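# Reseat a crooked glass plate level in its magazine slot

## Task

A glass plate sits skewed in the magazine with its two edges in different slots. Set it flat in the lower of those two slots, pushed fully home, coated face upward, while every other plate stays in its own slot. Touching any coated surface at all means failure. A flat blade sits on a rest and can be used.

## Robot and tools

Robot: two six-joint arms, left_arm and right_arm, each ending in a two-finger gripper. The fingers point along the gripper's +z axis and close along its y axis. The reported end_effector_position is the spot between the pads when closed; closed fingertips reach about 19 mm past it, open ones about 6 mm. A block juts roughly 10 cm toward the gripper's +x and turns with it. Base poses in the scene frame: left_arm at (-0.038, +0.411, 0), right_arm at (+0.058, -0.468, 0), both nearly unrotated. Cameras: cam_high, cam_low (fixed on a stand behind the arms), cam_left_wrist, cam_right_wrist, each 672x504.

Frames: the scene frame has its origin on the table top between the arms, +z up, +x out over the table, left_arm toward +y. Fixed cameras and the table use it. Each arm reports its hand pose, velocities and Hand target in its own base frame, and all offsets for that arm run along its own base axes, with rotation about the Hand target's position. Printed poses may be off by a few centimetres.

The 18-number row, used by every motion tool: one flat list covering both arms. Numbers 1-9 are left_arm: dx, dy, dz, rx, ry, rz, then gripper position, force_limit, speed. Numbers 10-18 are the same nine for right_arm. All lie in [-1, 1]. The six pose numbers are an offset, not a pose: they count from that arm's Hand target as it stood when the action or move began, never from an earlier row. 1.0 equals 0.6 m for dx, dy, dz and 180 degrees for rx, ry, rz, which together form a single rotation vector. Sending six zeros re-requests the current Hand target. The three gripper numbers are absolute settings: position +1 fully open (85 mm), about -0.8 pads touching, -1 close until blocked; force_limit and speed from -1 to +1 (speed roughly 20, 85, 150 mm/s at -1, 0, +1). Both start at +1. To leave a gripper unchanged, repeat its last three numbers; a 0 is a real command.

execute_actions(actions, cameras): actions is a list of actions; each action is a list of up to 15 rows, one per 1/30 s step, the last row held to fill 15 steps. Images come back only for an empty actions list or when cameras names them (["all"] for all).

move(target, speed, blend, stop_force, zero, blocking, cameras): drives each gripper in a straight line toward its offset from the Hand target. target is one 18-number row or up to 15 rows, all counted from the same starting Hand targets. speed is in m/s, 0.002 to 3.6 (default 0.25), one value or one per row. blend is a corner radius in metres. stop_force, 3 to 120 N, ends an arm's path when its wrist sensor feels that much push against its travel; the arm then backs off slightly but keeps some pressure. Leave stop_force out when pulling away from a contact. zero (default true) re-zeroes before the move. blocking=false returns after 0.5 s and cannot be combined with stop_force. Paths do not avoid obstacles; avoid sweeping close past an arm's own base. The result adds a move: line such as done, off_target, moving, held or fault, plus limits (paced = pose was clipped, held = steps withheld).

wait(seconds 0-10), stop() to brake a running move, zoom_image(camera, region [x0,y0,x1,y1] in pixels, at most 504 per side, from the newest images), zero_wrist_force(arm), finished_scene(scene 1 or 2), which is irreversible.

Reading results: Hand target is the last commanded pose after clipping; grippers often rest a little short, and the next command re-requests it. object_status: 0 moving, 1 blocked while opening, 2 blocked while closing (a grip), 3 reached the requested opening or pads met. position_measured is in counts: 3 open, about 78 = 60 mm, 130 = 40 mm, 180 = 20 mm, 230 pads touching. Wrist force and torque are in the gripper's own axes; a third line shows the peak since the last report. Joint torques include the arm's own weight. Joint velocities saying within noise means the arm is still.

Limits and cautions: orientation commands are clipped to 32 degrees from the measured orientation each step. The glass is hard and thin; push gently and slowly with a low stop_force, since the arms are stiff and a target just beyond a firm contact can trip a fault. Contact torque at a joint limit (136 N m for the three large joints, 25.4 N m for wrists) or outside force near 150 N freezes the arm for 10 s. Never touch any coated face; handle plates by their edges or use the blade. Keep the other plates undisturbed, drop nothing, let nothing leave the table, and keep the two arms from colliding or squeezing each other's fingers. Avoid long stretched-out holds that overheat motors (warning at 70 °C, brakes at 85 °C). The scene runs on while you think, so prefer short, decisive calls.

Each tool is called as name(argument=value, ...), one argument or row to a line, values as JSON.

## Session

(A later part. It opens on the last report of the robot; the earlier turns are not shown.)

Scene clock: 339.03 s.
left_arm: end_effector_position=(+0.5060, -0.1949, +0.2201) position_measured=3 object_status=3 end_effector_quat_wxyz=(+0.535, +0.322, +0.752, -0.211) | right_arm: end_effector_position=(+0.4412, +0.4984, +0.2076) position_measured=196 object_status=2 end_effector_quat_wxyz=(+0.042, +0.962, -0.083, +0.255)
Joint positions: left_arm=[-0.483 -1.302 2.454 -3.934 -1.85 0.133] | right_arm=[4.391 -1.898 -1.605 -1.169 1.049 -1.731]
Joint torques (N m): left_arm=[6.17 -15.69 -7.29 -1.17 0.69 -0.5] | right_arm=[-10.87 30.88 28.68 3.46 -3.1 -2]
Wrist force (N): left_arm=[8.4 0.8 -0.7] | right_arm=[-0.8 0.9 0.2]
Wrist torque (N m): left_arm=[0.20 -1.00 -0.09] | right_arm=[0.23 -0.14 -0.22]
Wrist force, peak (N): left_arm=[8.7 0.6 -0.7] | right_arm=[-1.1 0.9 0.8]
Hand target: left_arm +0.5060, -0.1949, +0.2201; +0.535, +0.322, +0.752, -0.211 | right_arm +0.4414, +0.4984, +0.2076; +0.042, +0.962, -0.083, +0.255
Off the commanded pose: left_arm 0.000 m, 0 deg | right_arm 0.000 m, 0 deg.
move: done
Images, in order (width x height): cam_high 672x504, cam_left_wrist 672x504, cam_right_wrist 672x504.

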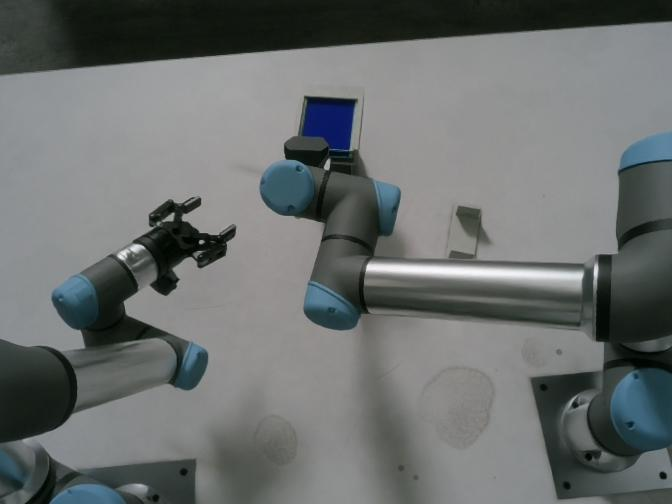

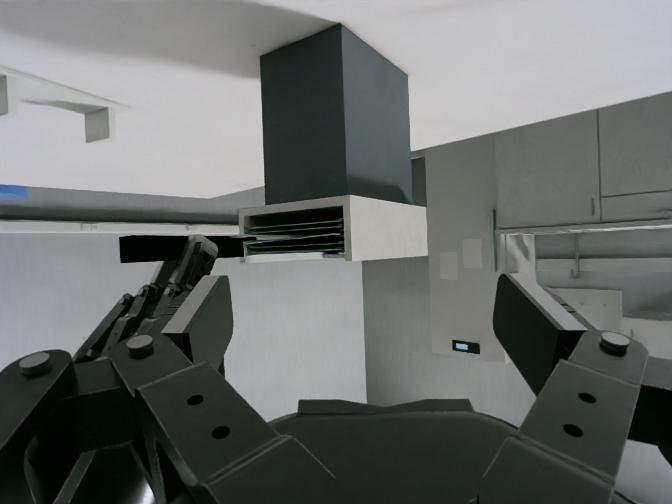

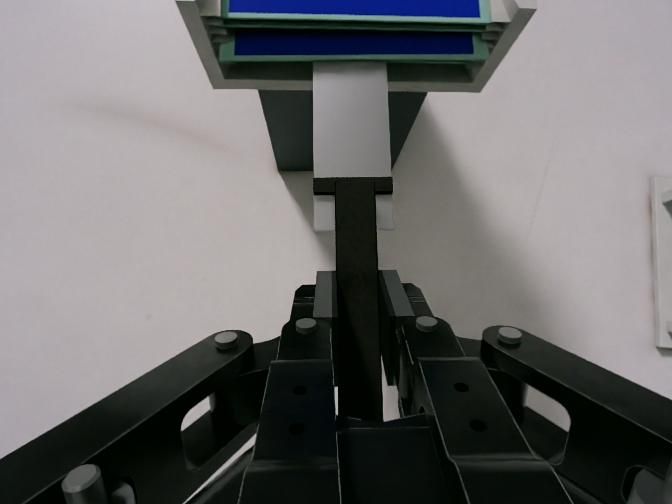

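move(
  target=[0,0,0,0,0,0,1,1,1,-0.2422,0.0461,0,0,0,0,-1,-0.6,-1],
  speed=0.04,
  cameras=["cam_high","cam_left_wrist","cam_right_wrist"],
)

zoom_image(
  camera="cam_high",
  region=[285, 110, 385, 210],
)

zoom_image(
  camera="cam_left_wrist",
  region=[180, 195, 360, 275],
)

Scene clock: 347.50 s.
left_arm: end_effector_position=(+0.5060, -0.1949, +0.2201) position_measured=3 object_status=3 end_effector_quat_wxyz=(+0.535, +0.322, +0.752, -0.211) | right_arm: end_effector_position=(+0.2960, +0.5261, +0.2076) position_measured=196 object_status=2 end_effector_quat_wxyz=(+0.042, +0.962, -0.083, +0.255)
Joint positions: left_arm=[-0.483 -1.302 2.454 -3.934 -1.85 0.133] | right_arm=[4.644 -1.81 -1.682 -1.324 1.057 -1.44]
Joint torques (N m): left_arm=[3.92 -14.41 -6.12 -1.24 0.85 -0.66] | right_arm=[-12.05 29.14 19.6 4.04 -1.24 -2.56]
Wrist force (N): left_arm=[8.5 0.5 -0.6] | right_arm=[-0.5 0.6 0.4]
Wrist torque (N m): left_arm=[0.16 -1.00 -0.10] | right_arm=[0.19 -0.17 -0.15]
Wrist force, peak (N): left_arm=[8.7 0.6 -0.6] | right_arm=[-1.8 0.3 0.1]
Hand target: left_arm +0.5060, -0.1949, +0.2201; +0.535, +0.322, +0.752, -0.211 | right_arm +0.2961, +0.5261, +0.2076; +0.042, +0.962, -0.083, +0.255
Off the commanded pose: left_arm 0.000 m, 0 deg | right_arm 0.000 m, 0 deg.
move: done
Images, in order (width x height): cam_high 672x504, cam_left_wrist 672x504, cam_right_wrist 672x504.

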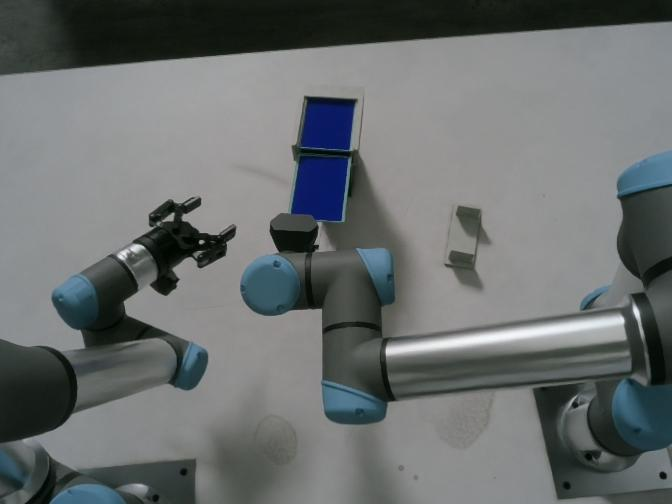

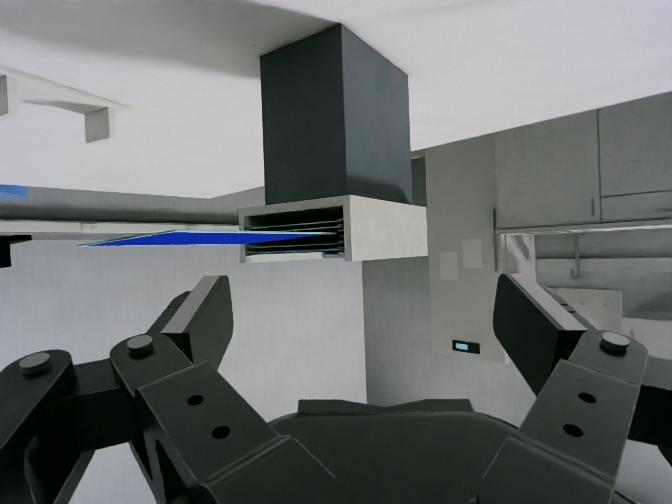

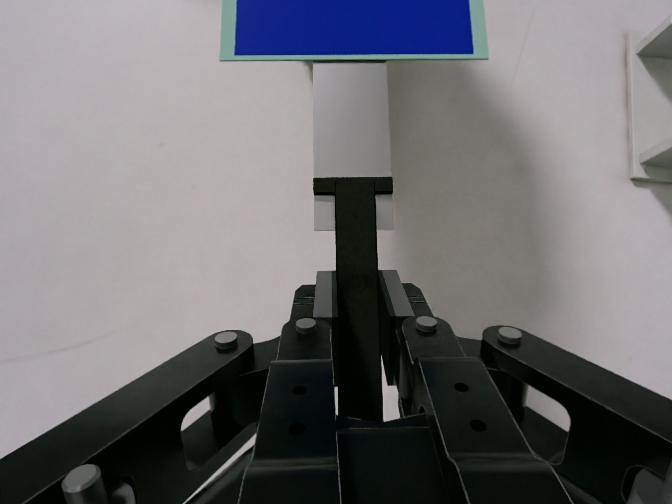

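Scaled by 5.040 from the camera's 672x504 image, which has a finer 960x720 frame.

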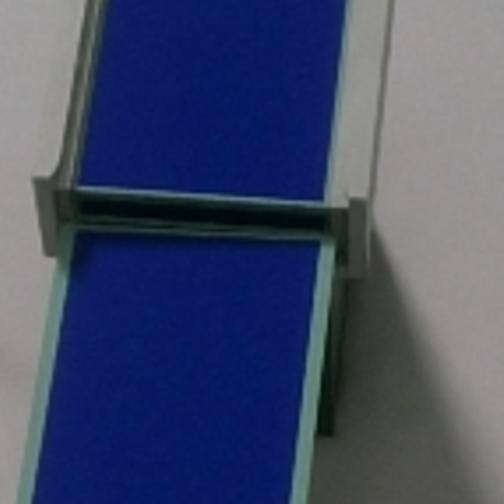

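Scaled by 2.800 from the camera's 672x504 image, which has a finer 960x720 frame.

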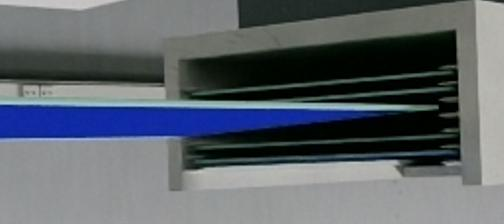

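move(
  target=[
    [0,0,0,0,0,0,1,1,1,-0.0131,0.0025,0,0,0,0,-1,-0.6,-1],
    [0,0,0,0,0,0,1,1,1,-0.0131,0.0025,-0.0042,0.012,-0.0023,0,-1,-0.6,-1],
  ],
  speed=0.04,
  cameras=["cam_high","cam_left_wrist","cam_right_wrist"],
)

zoom_image(
  camera="cam_high",
  region=[285, 110, 385, 210],
)

zoom_image(
  camera="cam_left_wrist",
  region=[200, 200, 360, 270],
)

Scene clock: 357.30 s.
left_arm: end_effector_position=(+0.5060, -0.1949, +0.2201) position_measured=3 object_status=3 end_effector_quat_wxyz=(+0.535, +0.322, +0.752, -0.211) | right_arm: end_effector_position=(+0.2882, +0.5275, +0.2051) position_measured=196 object_status=2 end_effector_quat_wxyz=(+0.024, +0.962, -0.088, +0.257) end_effector_velocity=(+0.000, +0.000, +0.001) end_effector_angular_velocity=(-0.001, -0.001, -0.002)
Joint positions: left_arm=[-0.483 -1.302 2.454 -3.934 -1.85 0.133] | right_arm=[4.66 -1.793 -1.719 -1.276 1.054 -1.421]
Joint velocities: left_arm=[within noise] | right_arm=[0 -0.001 0.004 -0.005 -0.001 0.002]
Joint torques (N m): left_arm=[3.02 -14 -7.97 -1.78 0.88 -1] | right_arm=[7.34 23.47 38.72 0.99 -1.71 1.49]
Wrist force (N): left_arm=[8.6 0.8 -0.7] | right_arm=[-1.0 0.3 0.7]
Wrist torque (N m): left_arm=[0.20 -1.02 -0.10] | right_arm=[0.16 -0.10 -0.20]
Wrist force, peak (N): left_arm=[8.9 0.6 -0.6] | right_arm=[-1.3 0.2 0.3]
Hand target: left_arm +0.5060, -0.1949, +0.2201; +0.535, +0.322, +0.752, -0.211 | right_arm +0.2882, +0.5276, +0.2051; +0.024, +0.962, -0.088, +0.257
Off the commanded pose: left_arm 0.000 m, 0 deg | right_arm 0.000 m, 0 deg.
move: done
Images, in order (width x height): cam_high 672x504, cam_left_wrist 672x504, cam_right_wrist 672x504.

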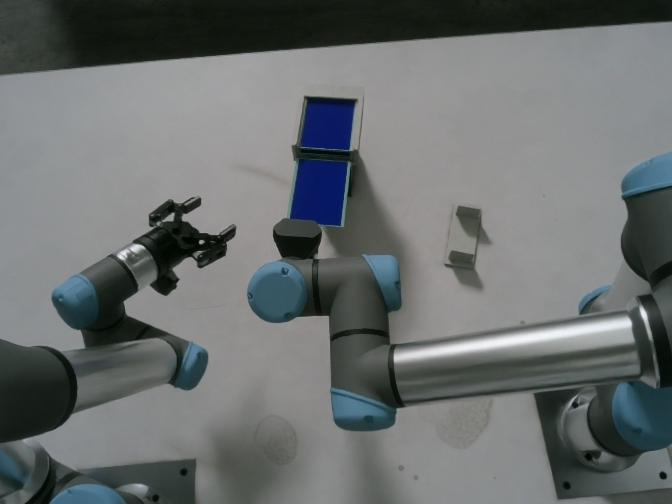

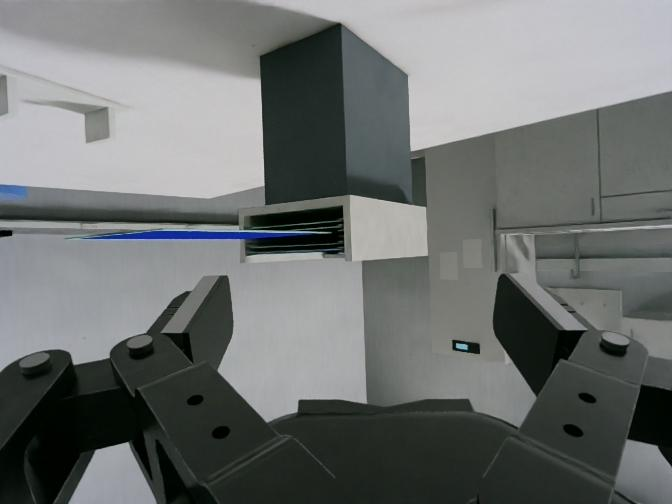

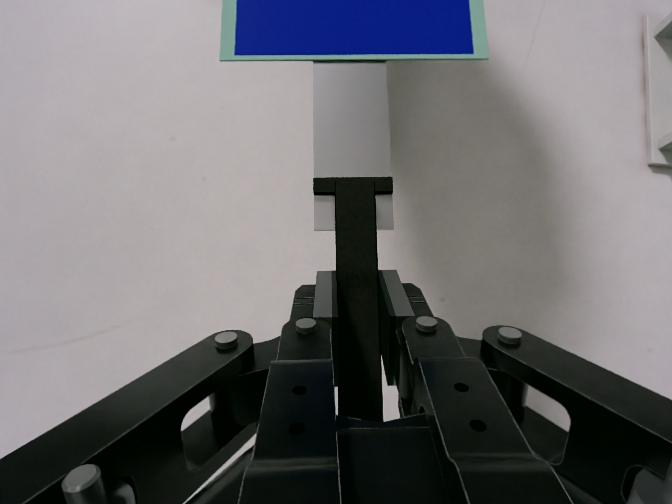

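Scaled by 5.040 from the camera's 672x504 image, which has a finer 960x720 frame.

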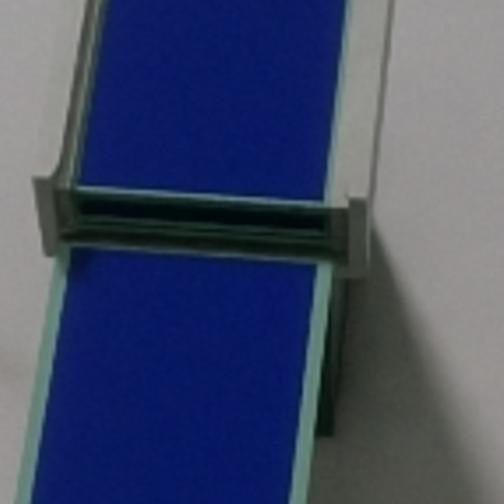

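Scaled by 3.150 from the camera's 672x504 image, which has a finer 960x720 frame.

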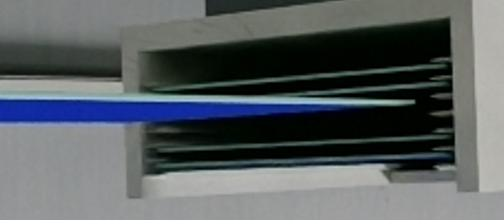

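zoom_image(
  camera="cam_left_wrist",
  region=[300, 210, 350, 255],
)

zoom_image(
  camera="cam_left_wrist",
  region=[235, 210, 305, 260],
)

Scaled by 10.080 from the camera's 672x504 image, which has a finer 960x720 frame.

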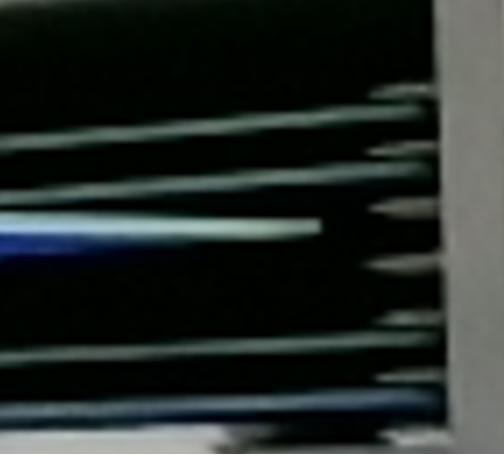

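Scaled by 7.200 from the camera's 672x504 image, which has a finer 960x720 frame.

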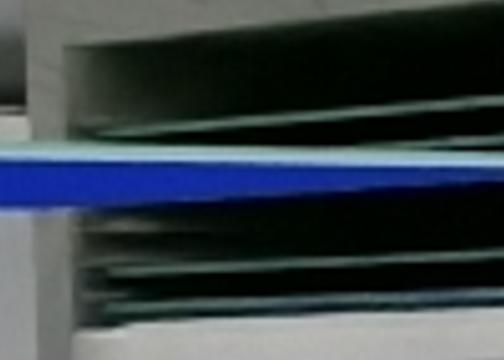

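move(
  target=[0,0,0,0,0,0,1,1,1,0.0483,-0.0092,0,0,0,0,-1,-0.6,-1],
  speed=0.04,
  stop_force=5,
  cameras=["cam_high","cam_left_wrist"],
)

zoom_image(
  camera="cam_left_wrist",
  region=[305, 210, 355, 255],
)

zoom_image(
  camera="cam_left_wrist",
  region=[240, 210, 290, 255],
)

zoom_image(
  camera="cam_high",
  region=[285, 110, 385, 210],
)

Scene clock: 370.23 s.
left_arm: end_effector_position=(+0.5060, -0.1949, +0.2201) position_measured=3 object_status=3 end_effector_quat_wxyz=(+0.535, +0.322, +0.752, -0.211) | right_arm: end_effector_position=(+0.3172, +0.5221, +0.2051) position_measured=196 object_status=2 end_effector_quat_wxyz=(+0.024, +0.962, -0.088, +0.257)
Joint positions: left_arm=[-0.483 -1.302 2.454 -3.934 -1.85 0.133] | right_arm=[4.608 -1.803 -1.713 -1.241 1.051 -1.481]
Joint torques (N m): left_arm=[1.16 -13.79 -7.62 -1.88 0.93 -1.53] | right_arm=[10.67 40.72 16.54 1.23 -0.15 2.72]
Wrist force (N): left_arm=[8.4 0.5 -0.6] | right_arm=[-0.9 0.2 0.1]
Wrist torque (N m): left_arm=[0.16 -1.00 -0.09] | right_arm=[0.13 -0.12 -0.14]
Wrist force, peak (N): left_arm=[8.8 0.6 -0.4] | right_arm=[-2.1 0.4 -0.2]
Hand target: left_arm +0.5060, -0.1949, +0.2201; +0.535, +0.322, +0.752, -0.211 | right_arm +0.3172, +0.5221, +0.2051; +0.024, +0.962, -0.088, +0.257
Off the commanded pose: left_arm 0.000 m, 0 deg | right_arm 0.000 m, 0 deg.
move: done
Images, in order (width x height): cam_high 672x504, cam_left_wrist 672x504.

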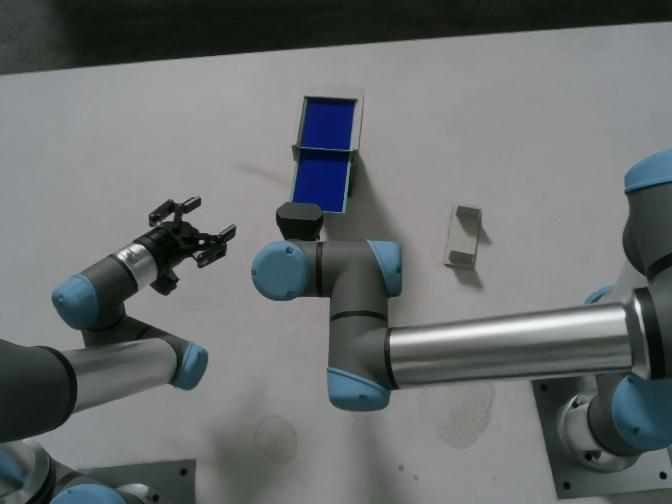

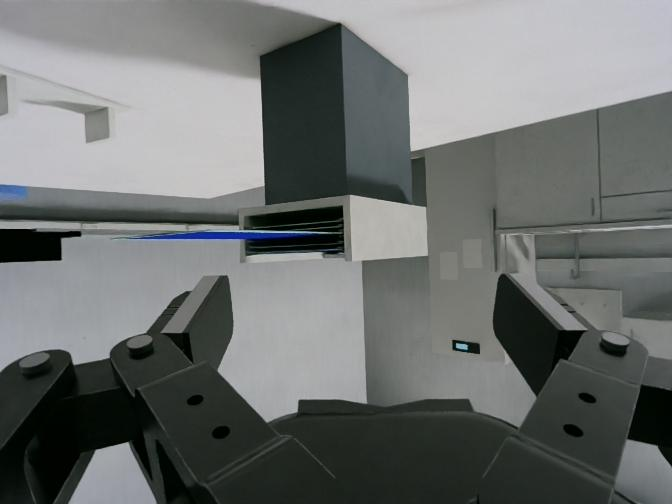

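Scaled by 10.080 from the camera's 672x504 image, which has a finer 960x720 frame.

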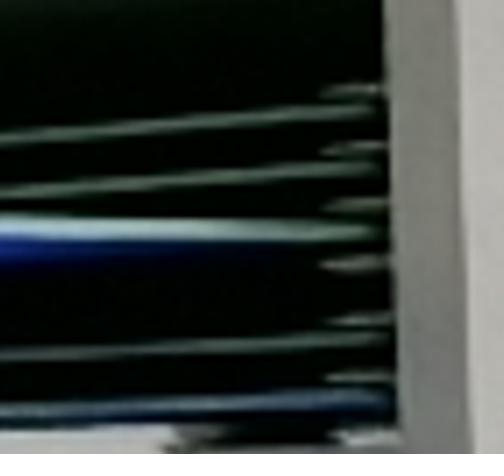

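Scaled by 10.080 from the camera's 672x504 image, which has a finer 960x720 frame.

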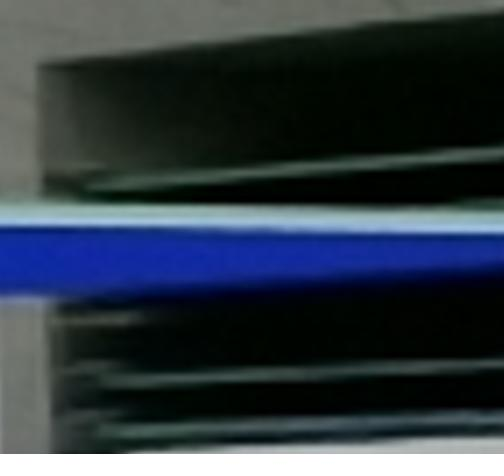

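Scaled by 5.040 from the camera's 672x504 image, which has a finer 960x720 frame.

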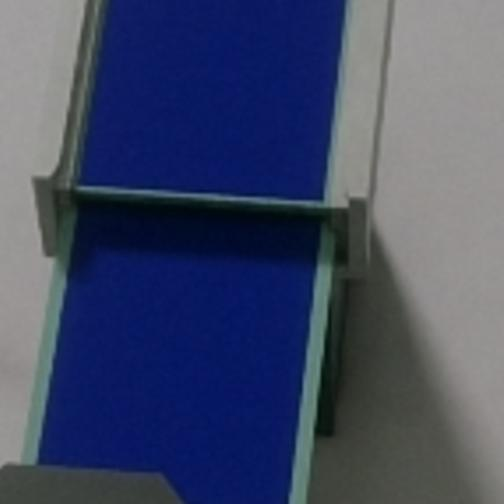

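zoom_image(
  camera="cam_left_wrist",
  region=[240, 225, 275, 260],
)

zoom_image(
  camera="cam_left_wrist",
  region=[275, 220, 310, 255],
)

Scaled by 14.400 from the camera's 672x504 image, which has a finer 960x720 frame.

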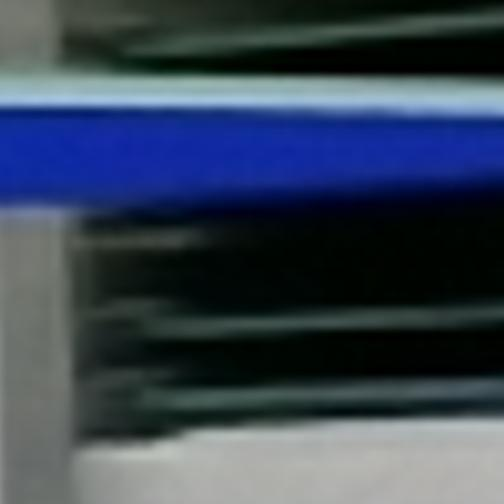

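Scaled by 14.400 from the camera's 672x504 image, which has a finer 960x720 frame.

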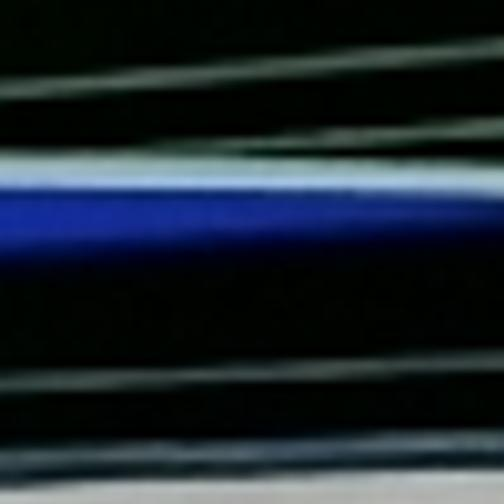

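move(
  target=[0,0,0,0,0,0,1,1,1,0.0098,-0.0019,0.0001,0.0011,-0.0002,0,-1,-0.6,-1],
  speed=0.02,
  stop_force=5,
  cameras=["cam_left_wrist"],
)

zoom_image(
  camera="cam_left_wrist",
  region=[240, 225, 275, 260],
)

zoom_image(
  camera="cam_left_wrist",
  region=[320, 215, 355, 250],
)

Scene clock: 383.93 s.
left_arm: end_effector_position=(+0.5060, -0.1949, +0.2201) position_measured=3 object_status=3 end_effector_quat_wxyz=(+0.535, +0.322, +0.752, -0.211) | right_arm: end_effector_position=(+0.3231, +0.5209, +0.2051) position_measured=196 object_status=2 end_effector_quat_wxyz=(+0.022, +0.962, -0.088, +0.257)
Joint positions: left_arm=[-0.483 -1.302 2.454 -3.934 -1.85 0.133] | right_arm=[4.597 -1.804 -1.715 -1.23 1.05 -1.493]
Joint torques (N m): left_arm=[-0.06 -14.94 -7.05 -1.98 0.9 -1.74] | right_arm=[10.53 27.86 21.11 1.4 -1.88 2.87]
Wrist force (N): left_arm=[8.6 0.4 -0.7] | right_arm=[-0.9 0.3 0.5]
Wrist torque (N m): left_arm=[0.14 -1.02 -0.10] | right_arm=[0.12 -0.11 0.00]
Wrist force, peak (N): left_arm=[8.7 0.6 -0.6] | right_arm=[-1.7 0.3 0.4]
Hand target: left_arm +0.5060, -0.1949, +0.2201; +0.535, +0.322, +0.752, -0.211 | right_arm +0.3231, +0.5209, +0.2051; +0.022, +0.962, -0.088, +0.257
Off the commanded pose: left_arm 0.000 m, 0 deg | right_arm 0.000 m, 0 deg.
move: done
Images, in order (width x height): cam_left_wrist 672x504.

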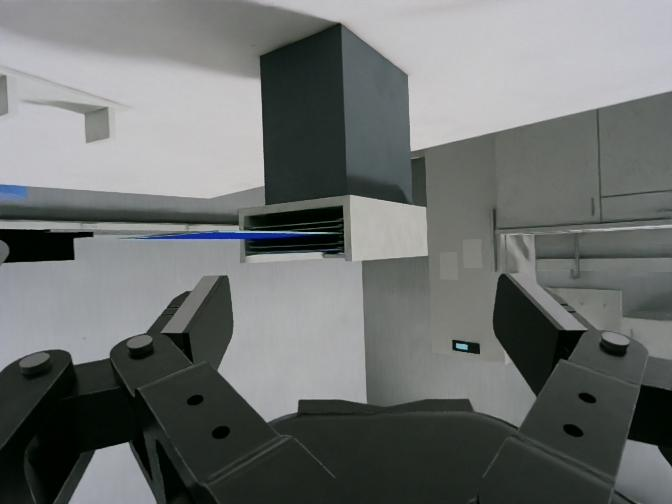

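Scaled by 14.400 from the camera's 672x504 image, which has a finer 960x720 frame.

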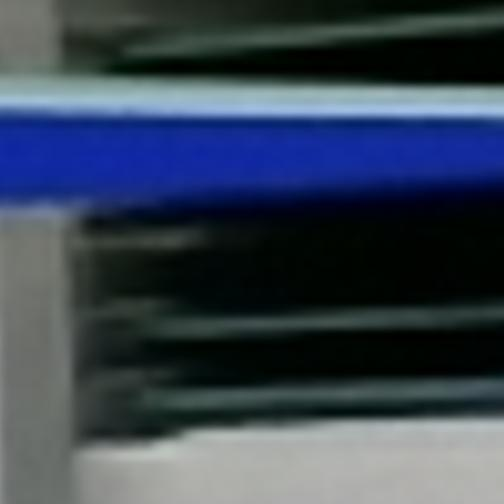

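Scaled by 14.400 from the camera's 672x504 image, which has a finer 960x720 frame.

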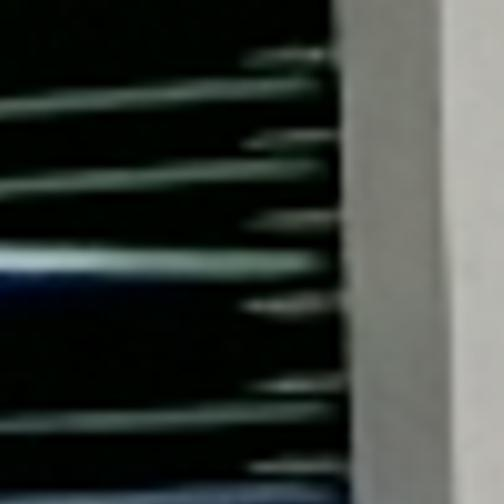

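move(
  target=[0,0,0,0,0,0,1,1,1,0.1473,-0.0281,0,0,0,0,-1,-0.6,-1],
  speed=0.04,
  stop_force=5,
  cameras=["cam_left_wrist","cam_right_wrist"],
)

zoom_image(
  camera="cam_left_wrist",
  region=[240, 225, 275, 260],
)

zoom_image(
  camera="cam_left_wrist",
  region=[320, 215, 355, 250],
)

Scene clock: 392.00 s.
left_arm: end_effector_position=(+0.5060, -0.1949, +0.2201) position_measured=3 object_status=3 end_effector_quat_wxyz=(+0.535, +0.322, +0.752, -0.211) | right_arm: end_effector_position=(+0.4115, +0.5041, +0.2051) position_measured=196 object_status=2 end_effector_quat_wxyz=(+0.022, +0.962, -0.088, +0.257)
Joint positions: left_arm=[-0.483 -1.302 2.454 -3.934 -1.85 0.133] | right_arm=[4.44 -1.86 -1.667 -1.131 1.051 -1.675]
Joint torques (N m): left_arm=[-1.67 -14.72 -8.72 -2.29 0.99 -1.78] | right_arm=[10.46 42.54 14.68 1.75 -2.19 2.73]
Wrist force (N): left_arm=[8.6 0.5 -0.5] | right_arm=[-0.7 0.4 0.2]
Wrist torque (N m): left_arm=[0.15 -1.02 -0.10] | right_arm=[0.14 -0.15 -0.19]
Wrist force, peak (N): left_arm=[8.7 0.5 -0.6] | right_arm=[-2.1 0.2 0.0]
Hand target: left_arm +0.5060, -0.1949, +0.2201; +0.535, +0.322, +0.752, -0.211 | right_arm +0.4115, +0.5041, +0.2051; +0.022, +0.962, -0.088, +0.257
Off the commanded pose: left_arm 0.000 m, 0 deg | right_arm 0.000 m, 0 deg.
move: done
Images, in order (width x height): cam_left_wrist 672x504, cam_right_wrist 672x504.

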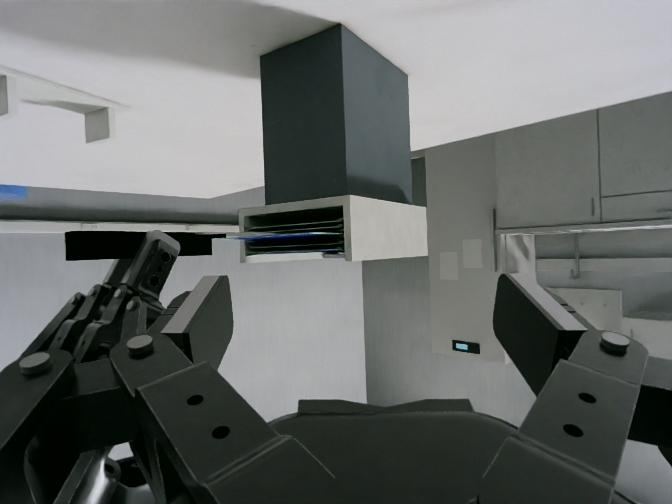

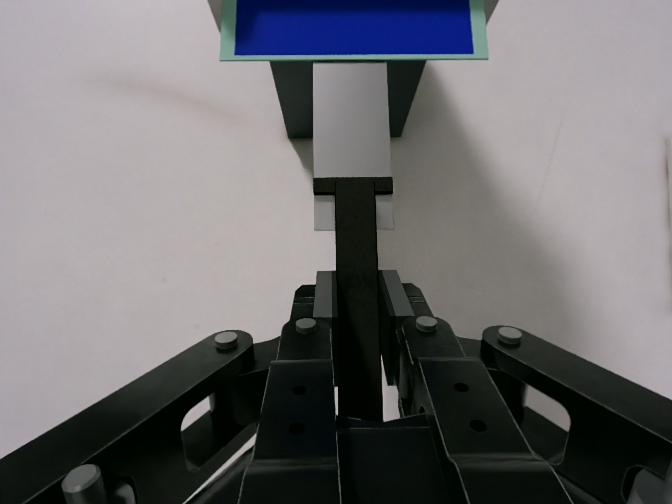

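Scaled by 14.400 from the camera's 672x504 image, which has a finer 960x720 frame.

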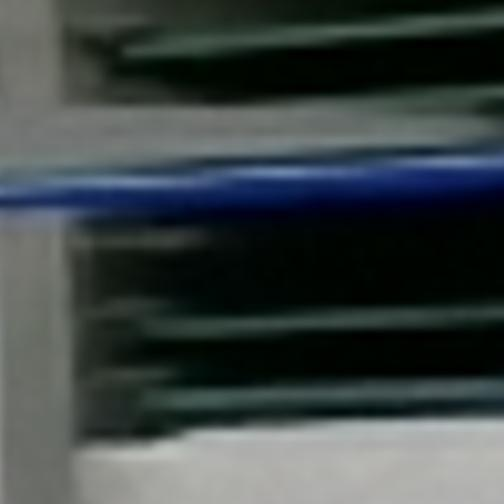

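Scaled by 14.400 from the camera's 672x504 image, which has a finer 960x720 frame.

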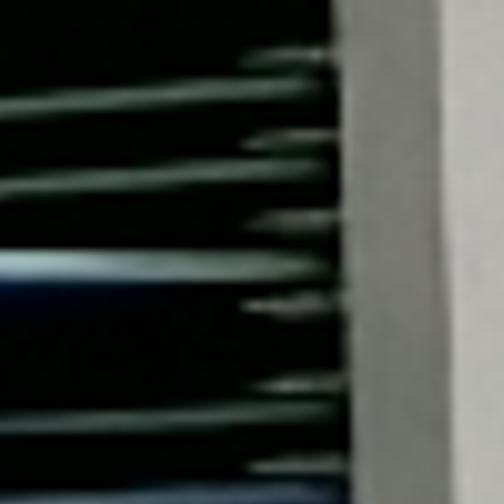

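move(
  target=[0,0,0,0,0,0,1,1,1,0.0753,-0.0144,-0.0003,0,0,0,-1,-0.6,-1],
  speed=0.025,
  stop_force=5,
  cameras=["cam_left_wrist","cam_right_wrist"],
)

zoom_image(
  camera="cam_left_wrist",
  region=[240, 220, 280, 260],
)

zoom_image(
  camera="cam_left_wrist",
  region=[320, 215, 355, 250],
)

zoom_image(
  camera="cam_right_wrist",
  region=[200, 0, 500, 120],
)

Scene clock: 400.60 s.
left_arm: end_effector_position=(+0.5060, -0.1949, +0.2201) position_measured=3 object_status=3 end_effector_quat_wxyz=(+0.535, +0.322, +0.752, -0.211) | right_arm: end_effector_position=(+0.4566, +0.4954, +0.2050) position_measured=196 object_status=2 end_effector_quat_wxyz=(+0.022, +0.962, -0.088, +0.257)
Joint positions: left_arm=[-0.483 -1.302 2.454 -3.934 -1.85 0.133] | right_arm=[4.363 -1.899 -1.626 -1.089 1.057 -1.763]
Joint torques (N m): left_arm=[-3.85 -15.71 -6.44 -2.49 0.87 -1.66] | right_arm=[10.49 43.75 14.16 1.67 -2.26 2.88]
Wrist force (N): left_arm=[8.7 0.6 -0.7] | right_arm=[-0.7 0.4 0.1]
Wrist torque (N m): left_arm=[0.16 -1.03 -0.09] | right_arm=[0.18 -0.16 -0.12]
Wrist force, peak (N): left_arm=[8.8 0.5 -0.4] | right_arm=[-1.5 0.5 0.2]
Hand target: left_arm +0.5060, -0.1949, +0.2201; +0.535, +0.322, +0.752, -0.211 | right_arm +0.4566, +0.4954, +0.2050; +0.022, +0.962, -0.088, +0.257
Off the commanded pose: left_arm 0.000 m, 0 deg | right_arm 0.000 m, 0 deg.
move: done
Images, in order (width x height): cam_left_wrist 672x504, cam_right_wrist 672x504.

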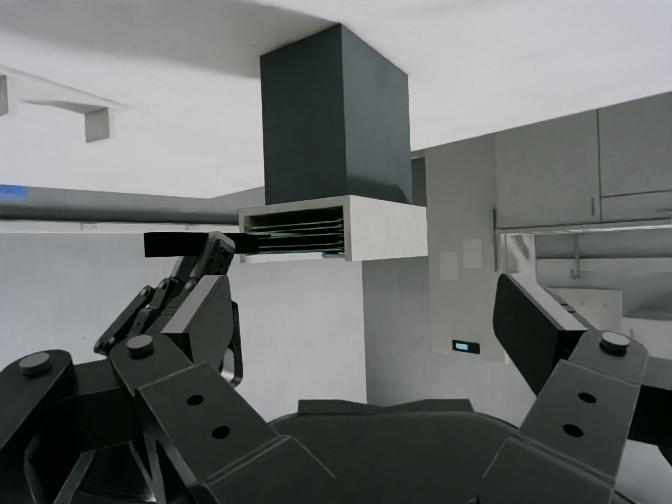

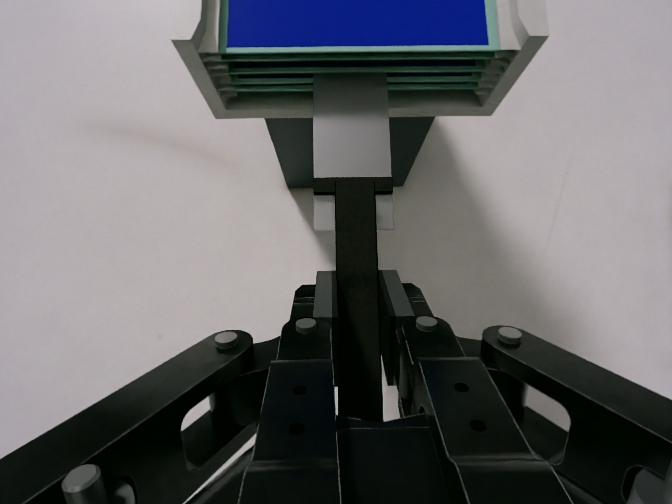

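Scaled by 12.600 from the camera's 672x504 image, which has a finer 960x720 frame.

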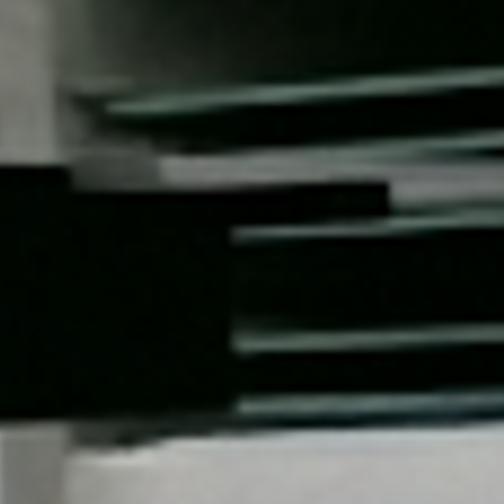

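Scaled by 14.400 from the camera's 672x504 image, which has a finer 960x720 frame.

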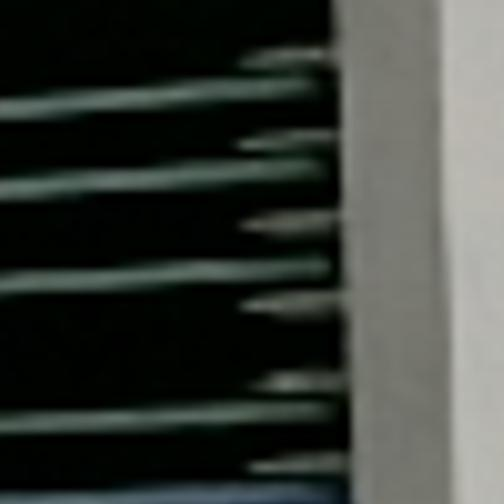

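Scaled by 1.680 from the camera's 672x504 image, which has a finer 960x720 frame.

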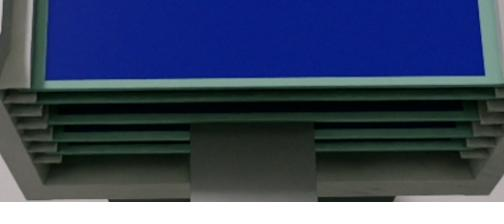

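move(
  target=[0,0,0,0,0,0,1,1,1,0,0,-0.0022,0,0,0,-1,-0.6,-1],
  speed=0.02,
  cameras=["cam_left_wrist","cam_right_wrist"],
)

zoom_image(
  camera="cam_left_wrist",
  region=[240, 220, 280, 260],
)

zoom_image(
  camera="cam_left_wrist",
  region=[320, 215, 355, 250],
)

zoom_image(
  camera="cam_right_wrist",
  region=[200, 30, 290, 120],
)

zoom_image(
  camera="cam_right_wrist",
  region=[430, 30, 520, 120],
)

Scene clock: 408.30 s.
left_arm: end_effector_position=(+0.5060, -0.1949, +0.2201) position_measured=3 object_status=3 end_effector_quat_wxyz=(+0.535, +0.322, +0.752, -0.211) | right_arm: end_effector_position=(+0.4566, +0.4954, +0.2036) position_measured=196 object_status=2 end_effector_quat_wxyz=(+0.022, +0.962, -0.088, +0.257)
Joint positions: left_arm=[-0.483 -1.302 2.454 -3.934 -1.85 0.133] | right_arm=[4.363 -1.9 -1.628 -1.086 1.057 -1.763]
Joint torques (N m): left_arm=[-4.97 -15 -6.77 -2.79 1.19 -1.62] | right_arm=[10.99 30.13 16.91 3.84 -2.69 2.79]
Wrist force (N): left_arm=[8.5 0.3 -0.5] | right_arm=[-0.5 0.6 0.1]
Wrist torque (N m): left_arm=[0.12 -1.00 -0.09] | right_arm=[0.21 -0.08 -0.12]
Wrist force, peak (N): left_arm=[8.7 0.6 -0.7] | right_arm=[-1.1 0.8 0.1]
Hand target: left_arm +0.5060, -0.1949, +0.2201; +0.535, +0.322, +0.752, -0.211 | right_arm +0.4566, +0.4954, +0.2036; +0.022, +0.962, -0.088, +0.257
Off the commanded pose: left_arm 0.000 m, 0 deg | right_arm 0.000 m, 0 deg.
move: done
Images, in order (width x height): cam_left_wrist 672x504, cam_right_wrist 672x504.

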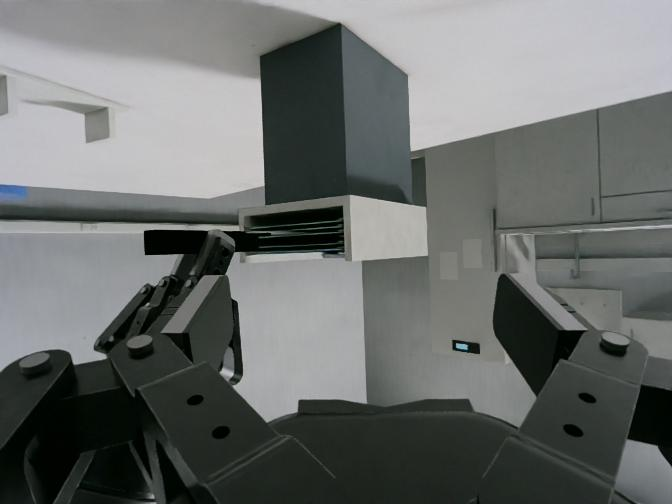

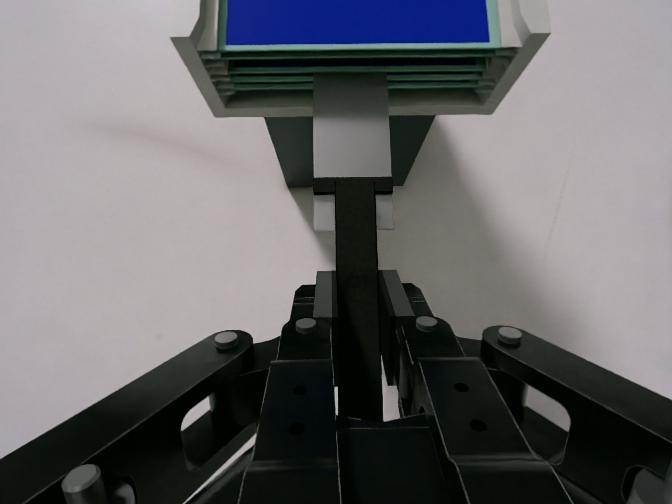

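Scaled by 12.600 from the camera's 672x504 image, which has a finer 960x720 frame.

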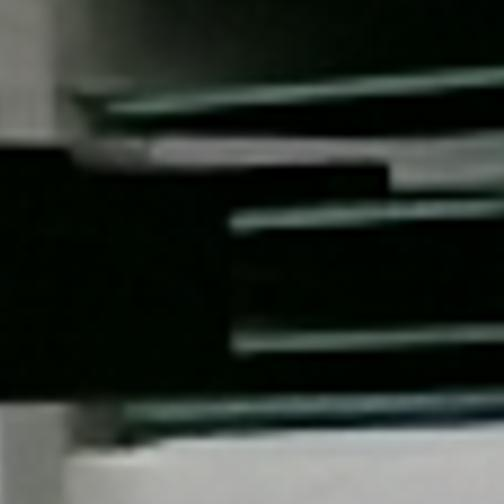

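Scaled by 14.400 from the camera's 672x504 image, which has a finer 960x720 frame.

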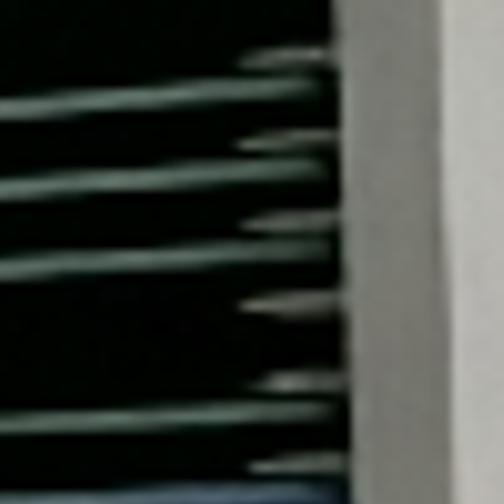

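Scaled by 5.600 from the camera's 672x504 image, which has a finer 960x720 frame.

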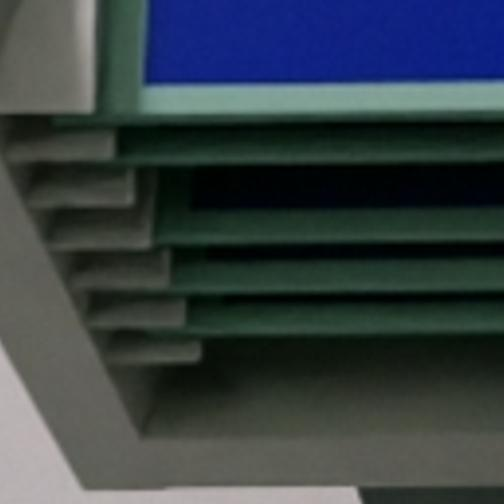

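Scaled by 5.600 from the camera's 672x504 image, which has a finer 960x720 frame.

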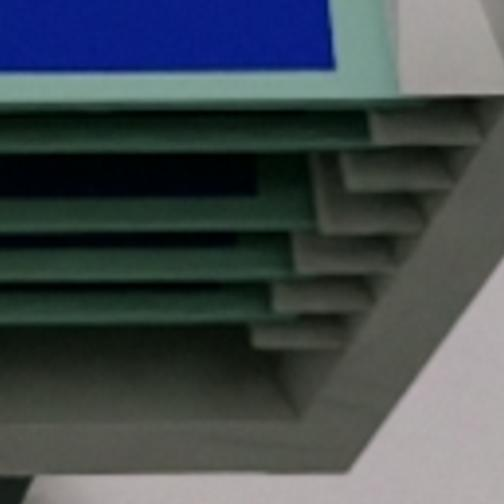

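move(
  target=[
    [0,0,0,0,0,0,1,1,1,0,0,-0.0008,0,0,0,-1,-0.6,-1],
    [0,0,0,0,0,0,1,1,1,-0.0245,0.0047,-0.0008,0,0,0,-1,-0.6,-1],
  ],
  speed=0.02,
  cameras=["cam_left_wrist","cam_right_wrist"],
)

zoom_image(
  camera="cam_left_wrist",
  region=[240, 215, 290, 260],
)

zoom_image(
  camera="cam_left_wrist",
  region=[305, 210, 355, 255],
)

zoom_image(
  camera="cam_right_wrist",
  region=[200, 0, 500, 120],
)

Scene clock: 415.83 s.
left_arm: end_effector_position=(+0.5060, -0.1949, +0.2201) position_measured=3 object_status=3 end_effector_quat_wxyz=(+0.535, +0.322, +0.752, -0.211) | right_arm: end_effector_position=(+0.4418, +0.4983, +0.2032) position_measured=196 object_status=2 end_effector_quat_wxyz=(+0.022, +0.962, -0.088, +0.257)
Joint positions: left_arm=[-0.483 -1.302 2.454 -3.934 -1.85 0.133] | right_arm=[4.388 -1.887 -1.644 -1.098 1.055 -1.734]
Joint torques (N m): left_arm=[-6.07 -15.58 -8.37 -3.06 1.05 -1.76] | right_arm=[-9.94 30.94 26.31 3.26 -2.77 -1.79]
Wrist force (N): left_arm=[8.2 0.4 -0.5] | right_arm=[-0.5 0.7 -0.4]
Wrist torque (N m): left_arm=[0.14 -0.97 -0.09] | right_arm=[0.22 -0.08 -0.27]
Wrist force, peak (N): left_arm=[8.7 0.6 -0.7] | right_arm=[-0.7 1.0 0.1]
Hand target: left_arm +0.5060, -0.1949, +0.2201; +0.535, +0.322, +0.752, -0.211 | right_arm +0.4419, +0.4982, +0.2032; +0.022, +0.962, -0.088, +0.257
Off the commanded pose: left_arm 0.000 m, 0 deg | right_arm 0.000 m, 0 deg.
move: done
Images, in order (width x height): cam_left_wrist 672x504, cam_right_wrist 672x504.

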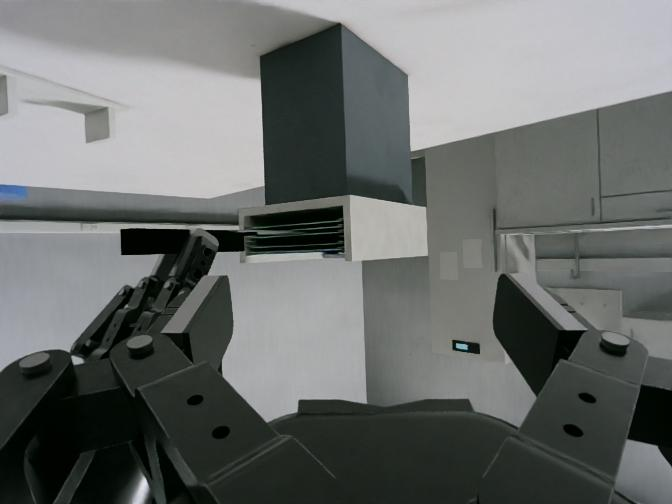

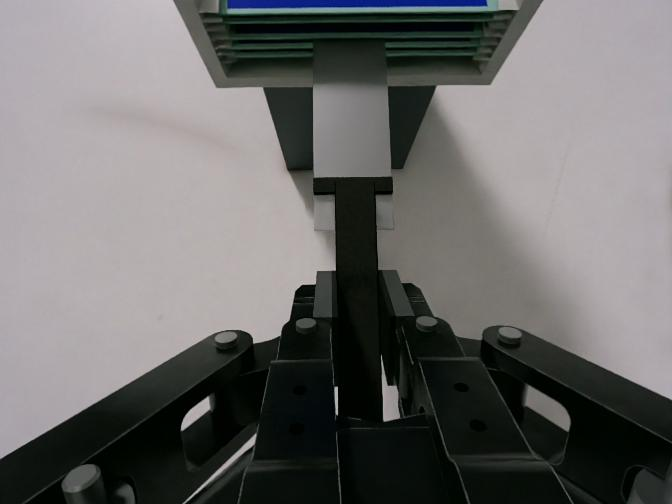

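Scaled by 10.080 from the camera's 672x504 image, which has a finer 960x720 frame.

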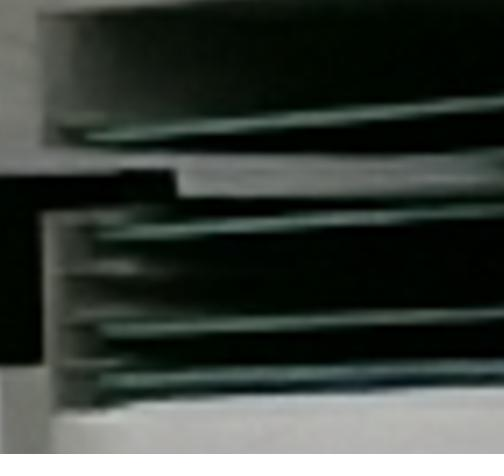

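Scaled by 10.080 from the camera's 672x504 image, which has a finer 960x720 frame.

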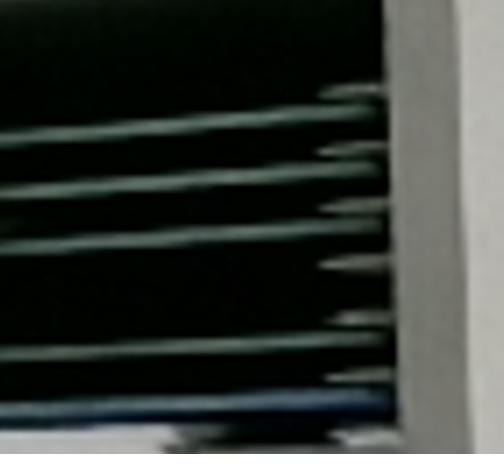

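Scaled by 1.680 from the camera's 672x504 image, which has a finer 960x720 frame.

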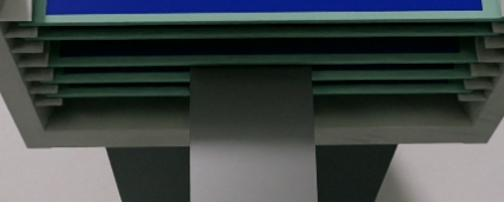

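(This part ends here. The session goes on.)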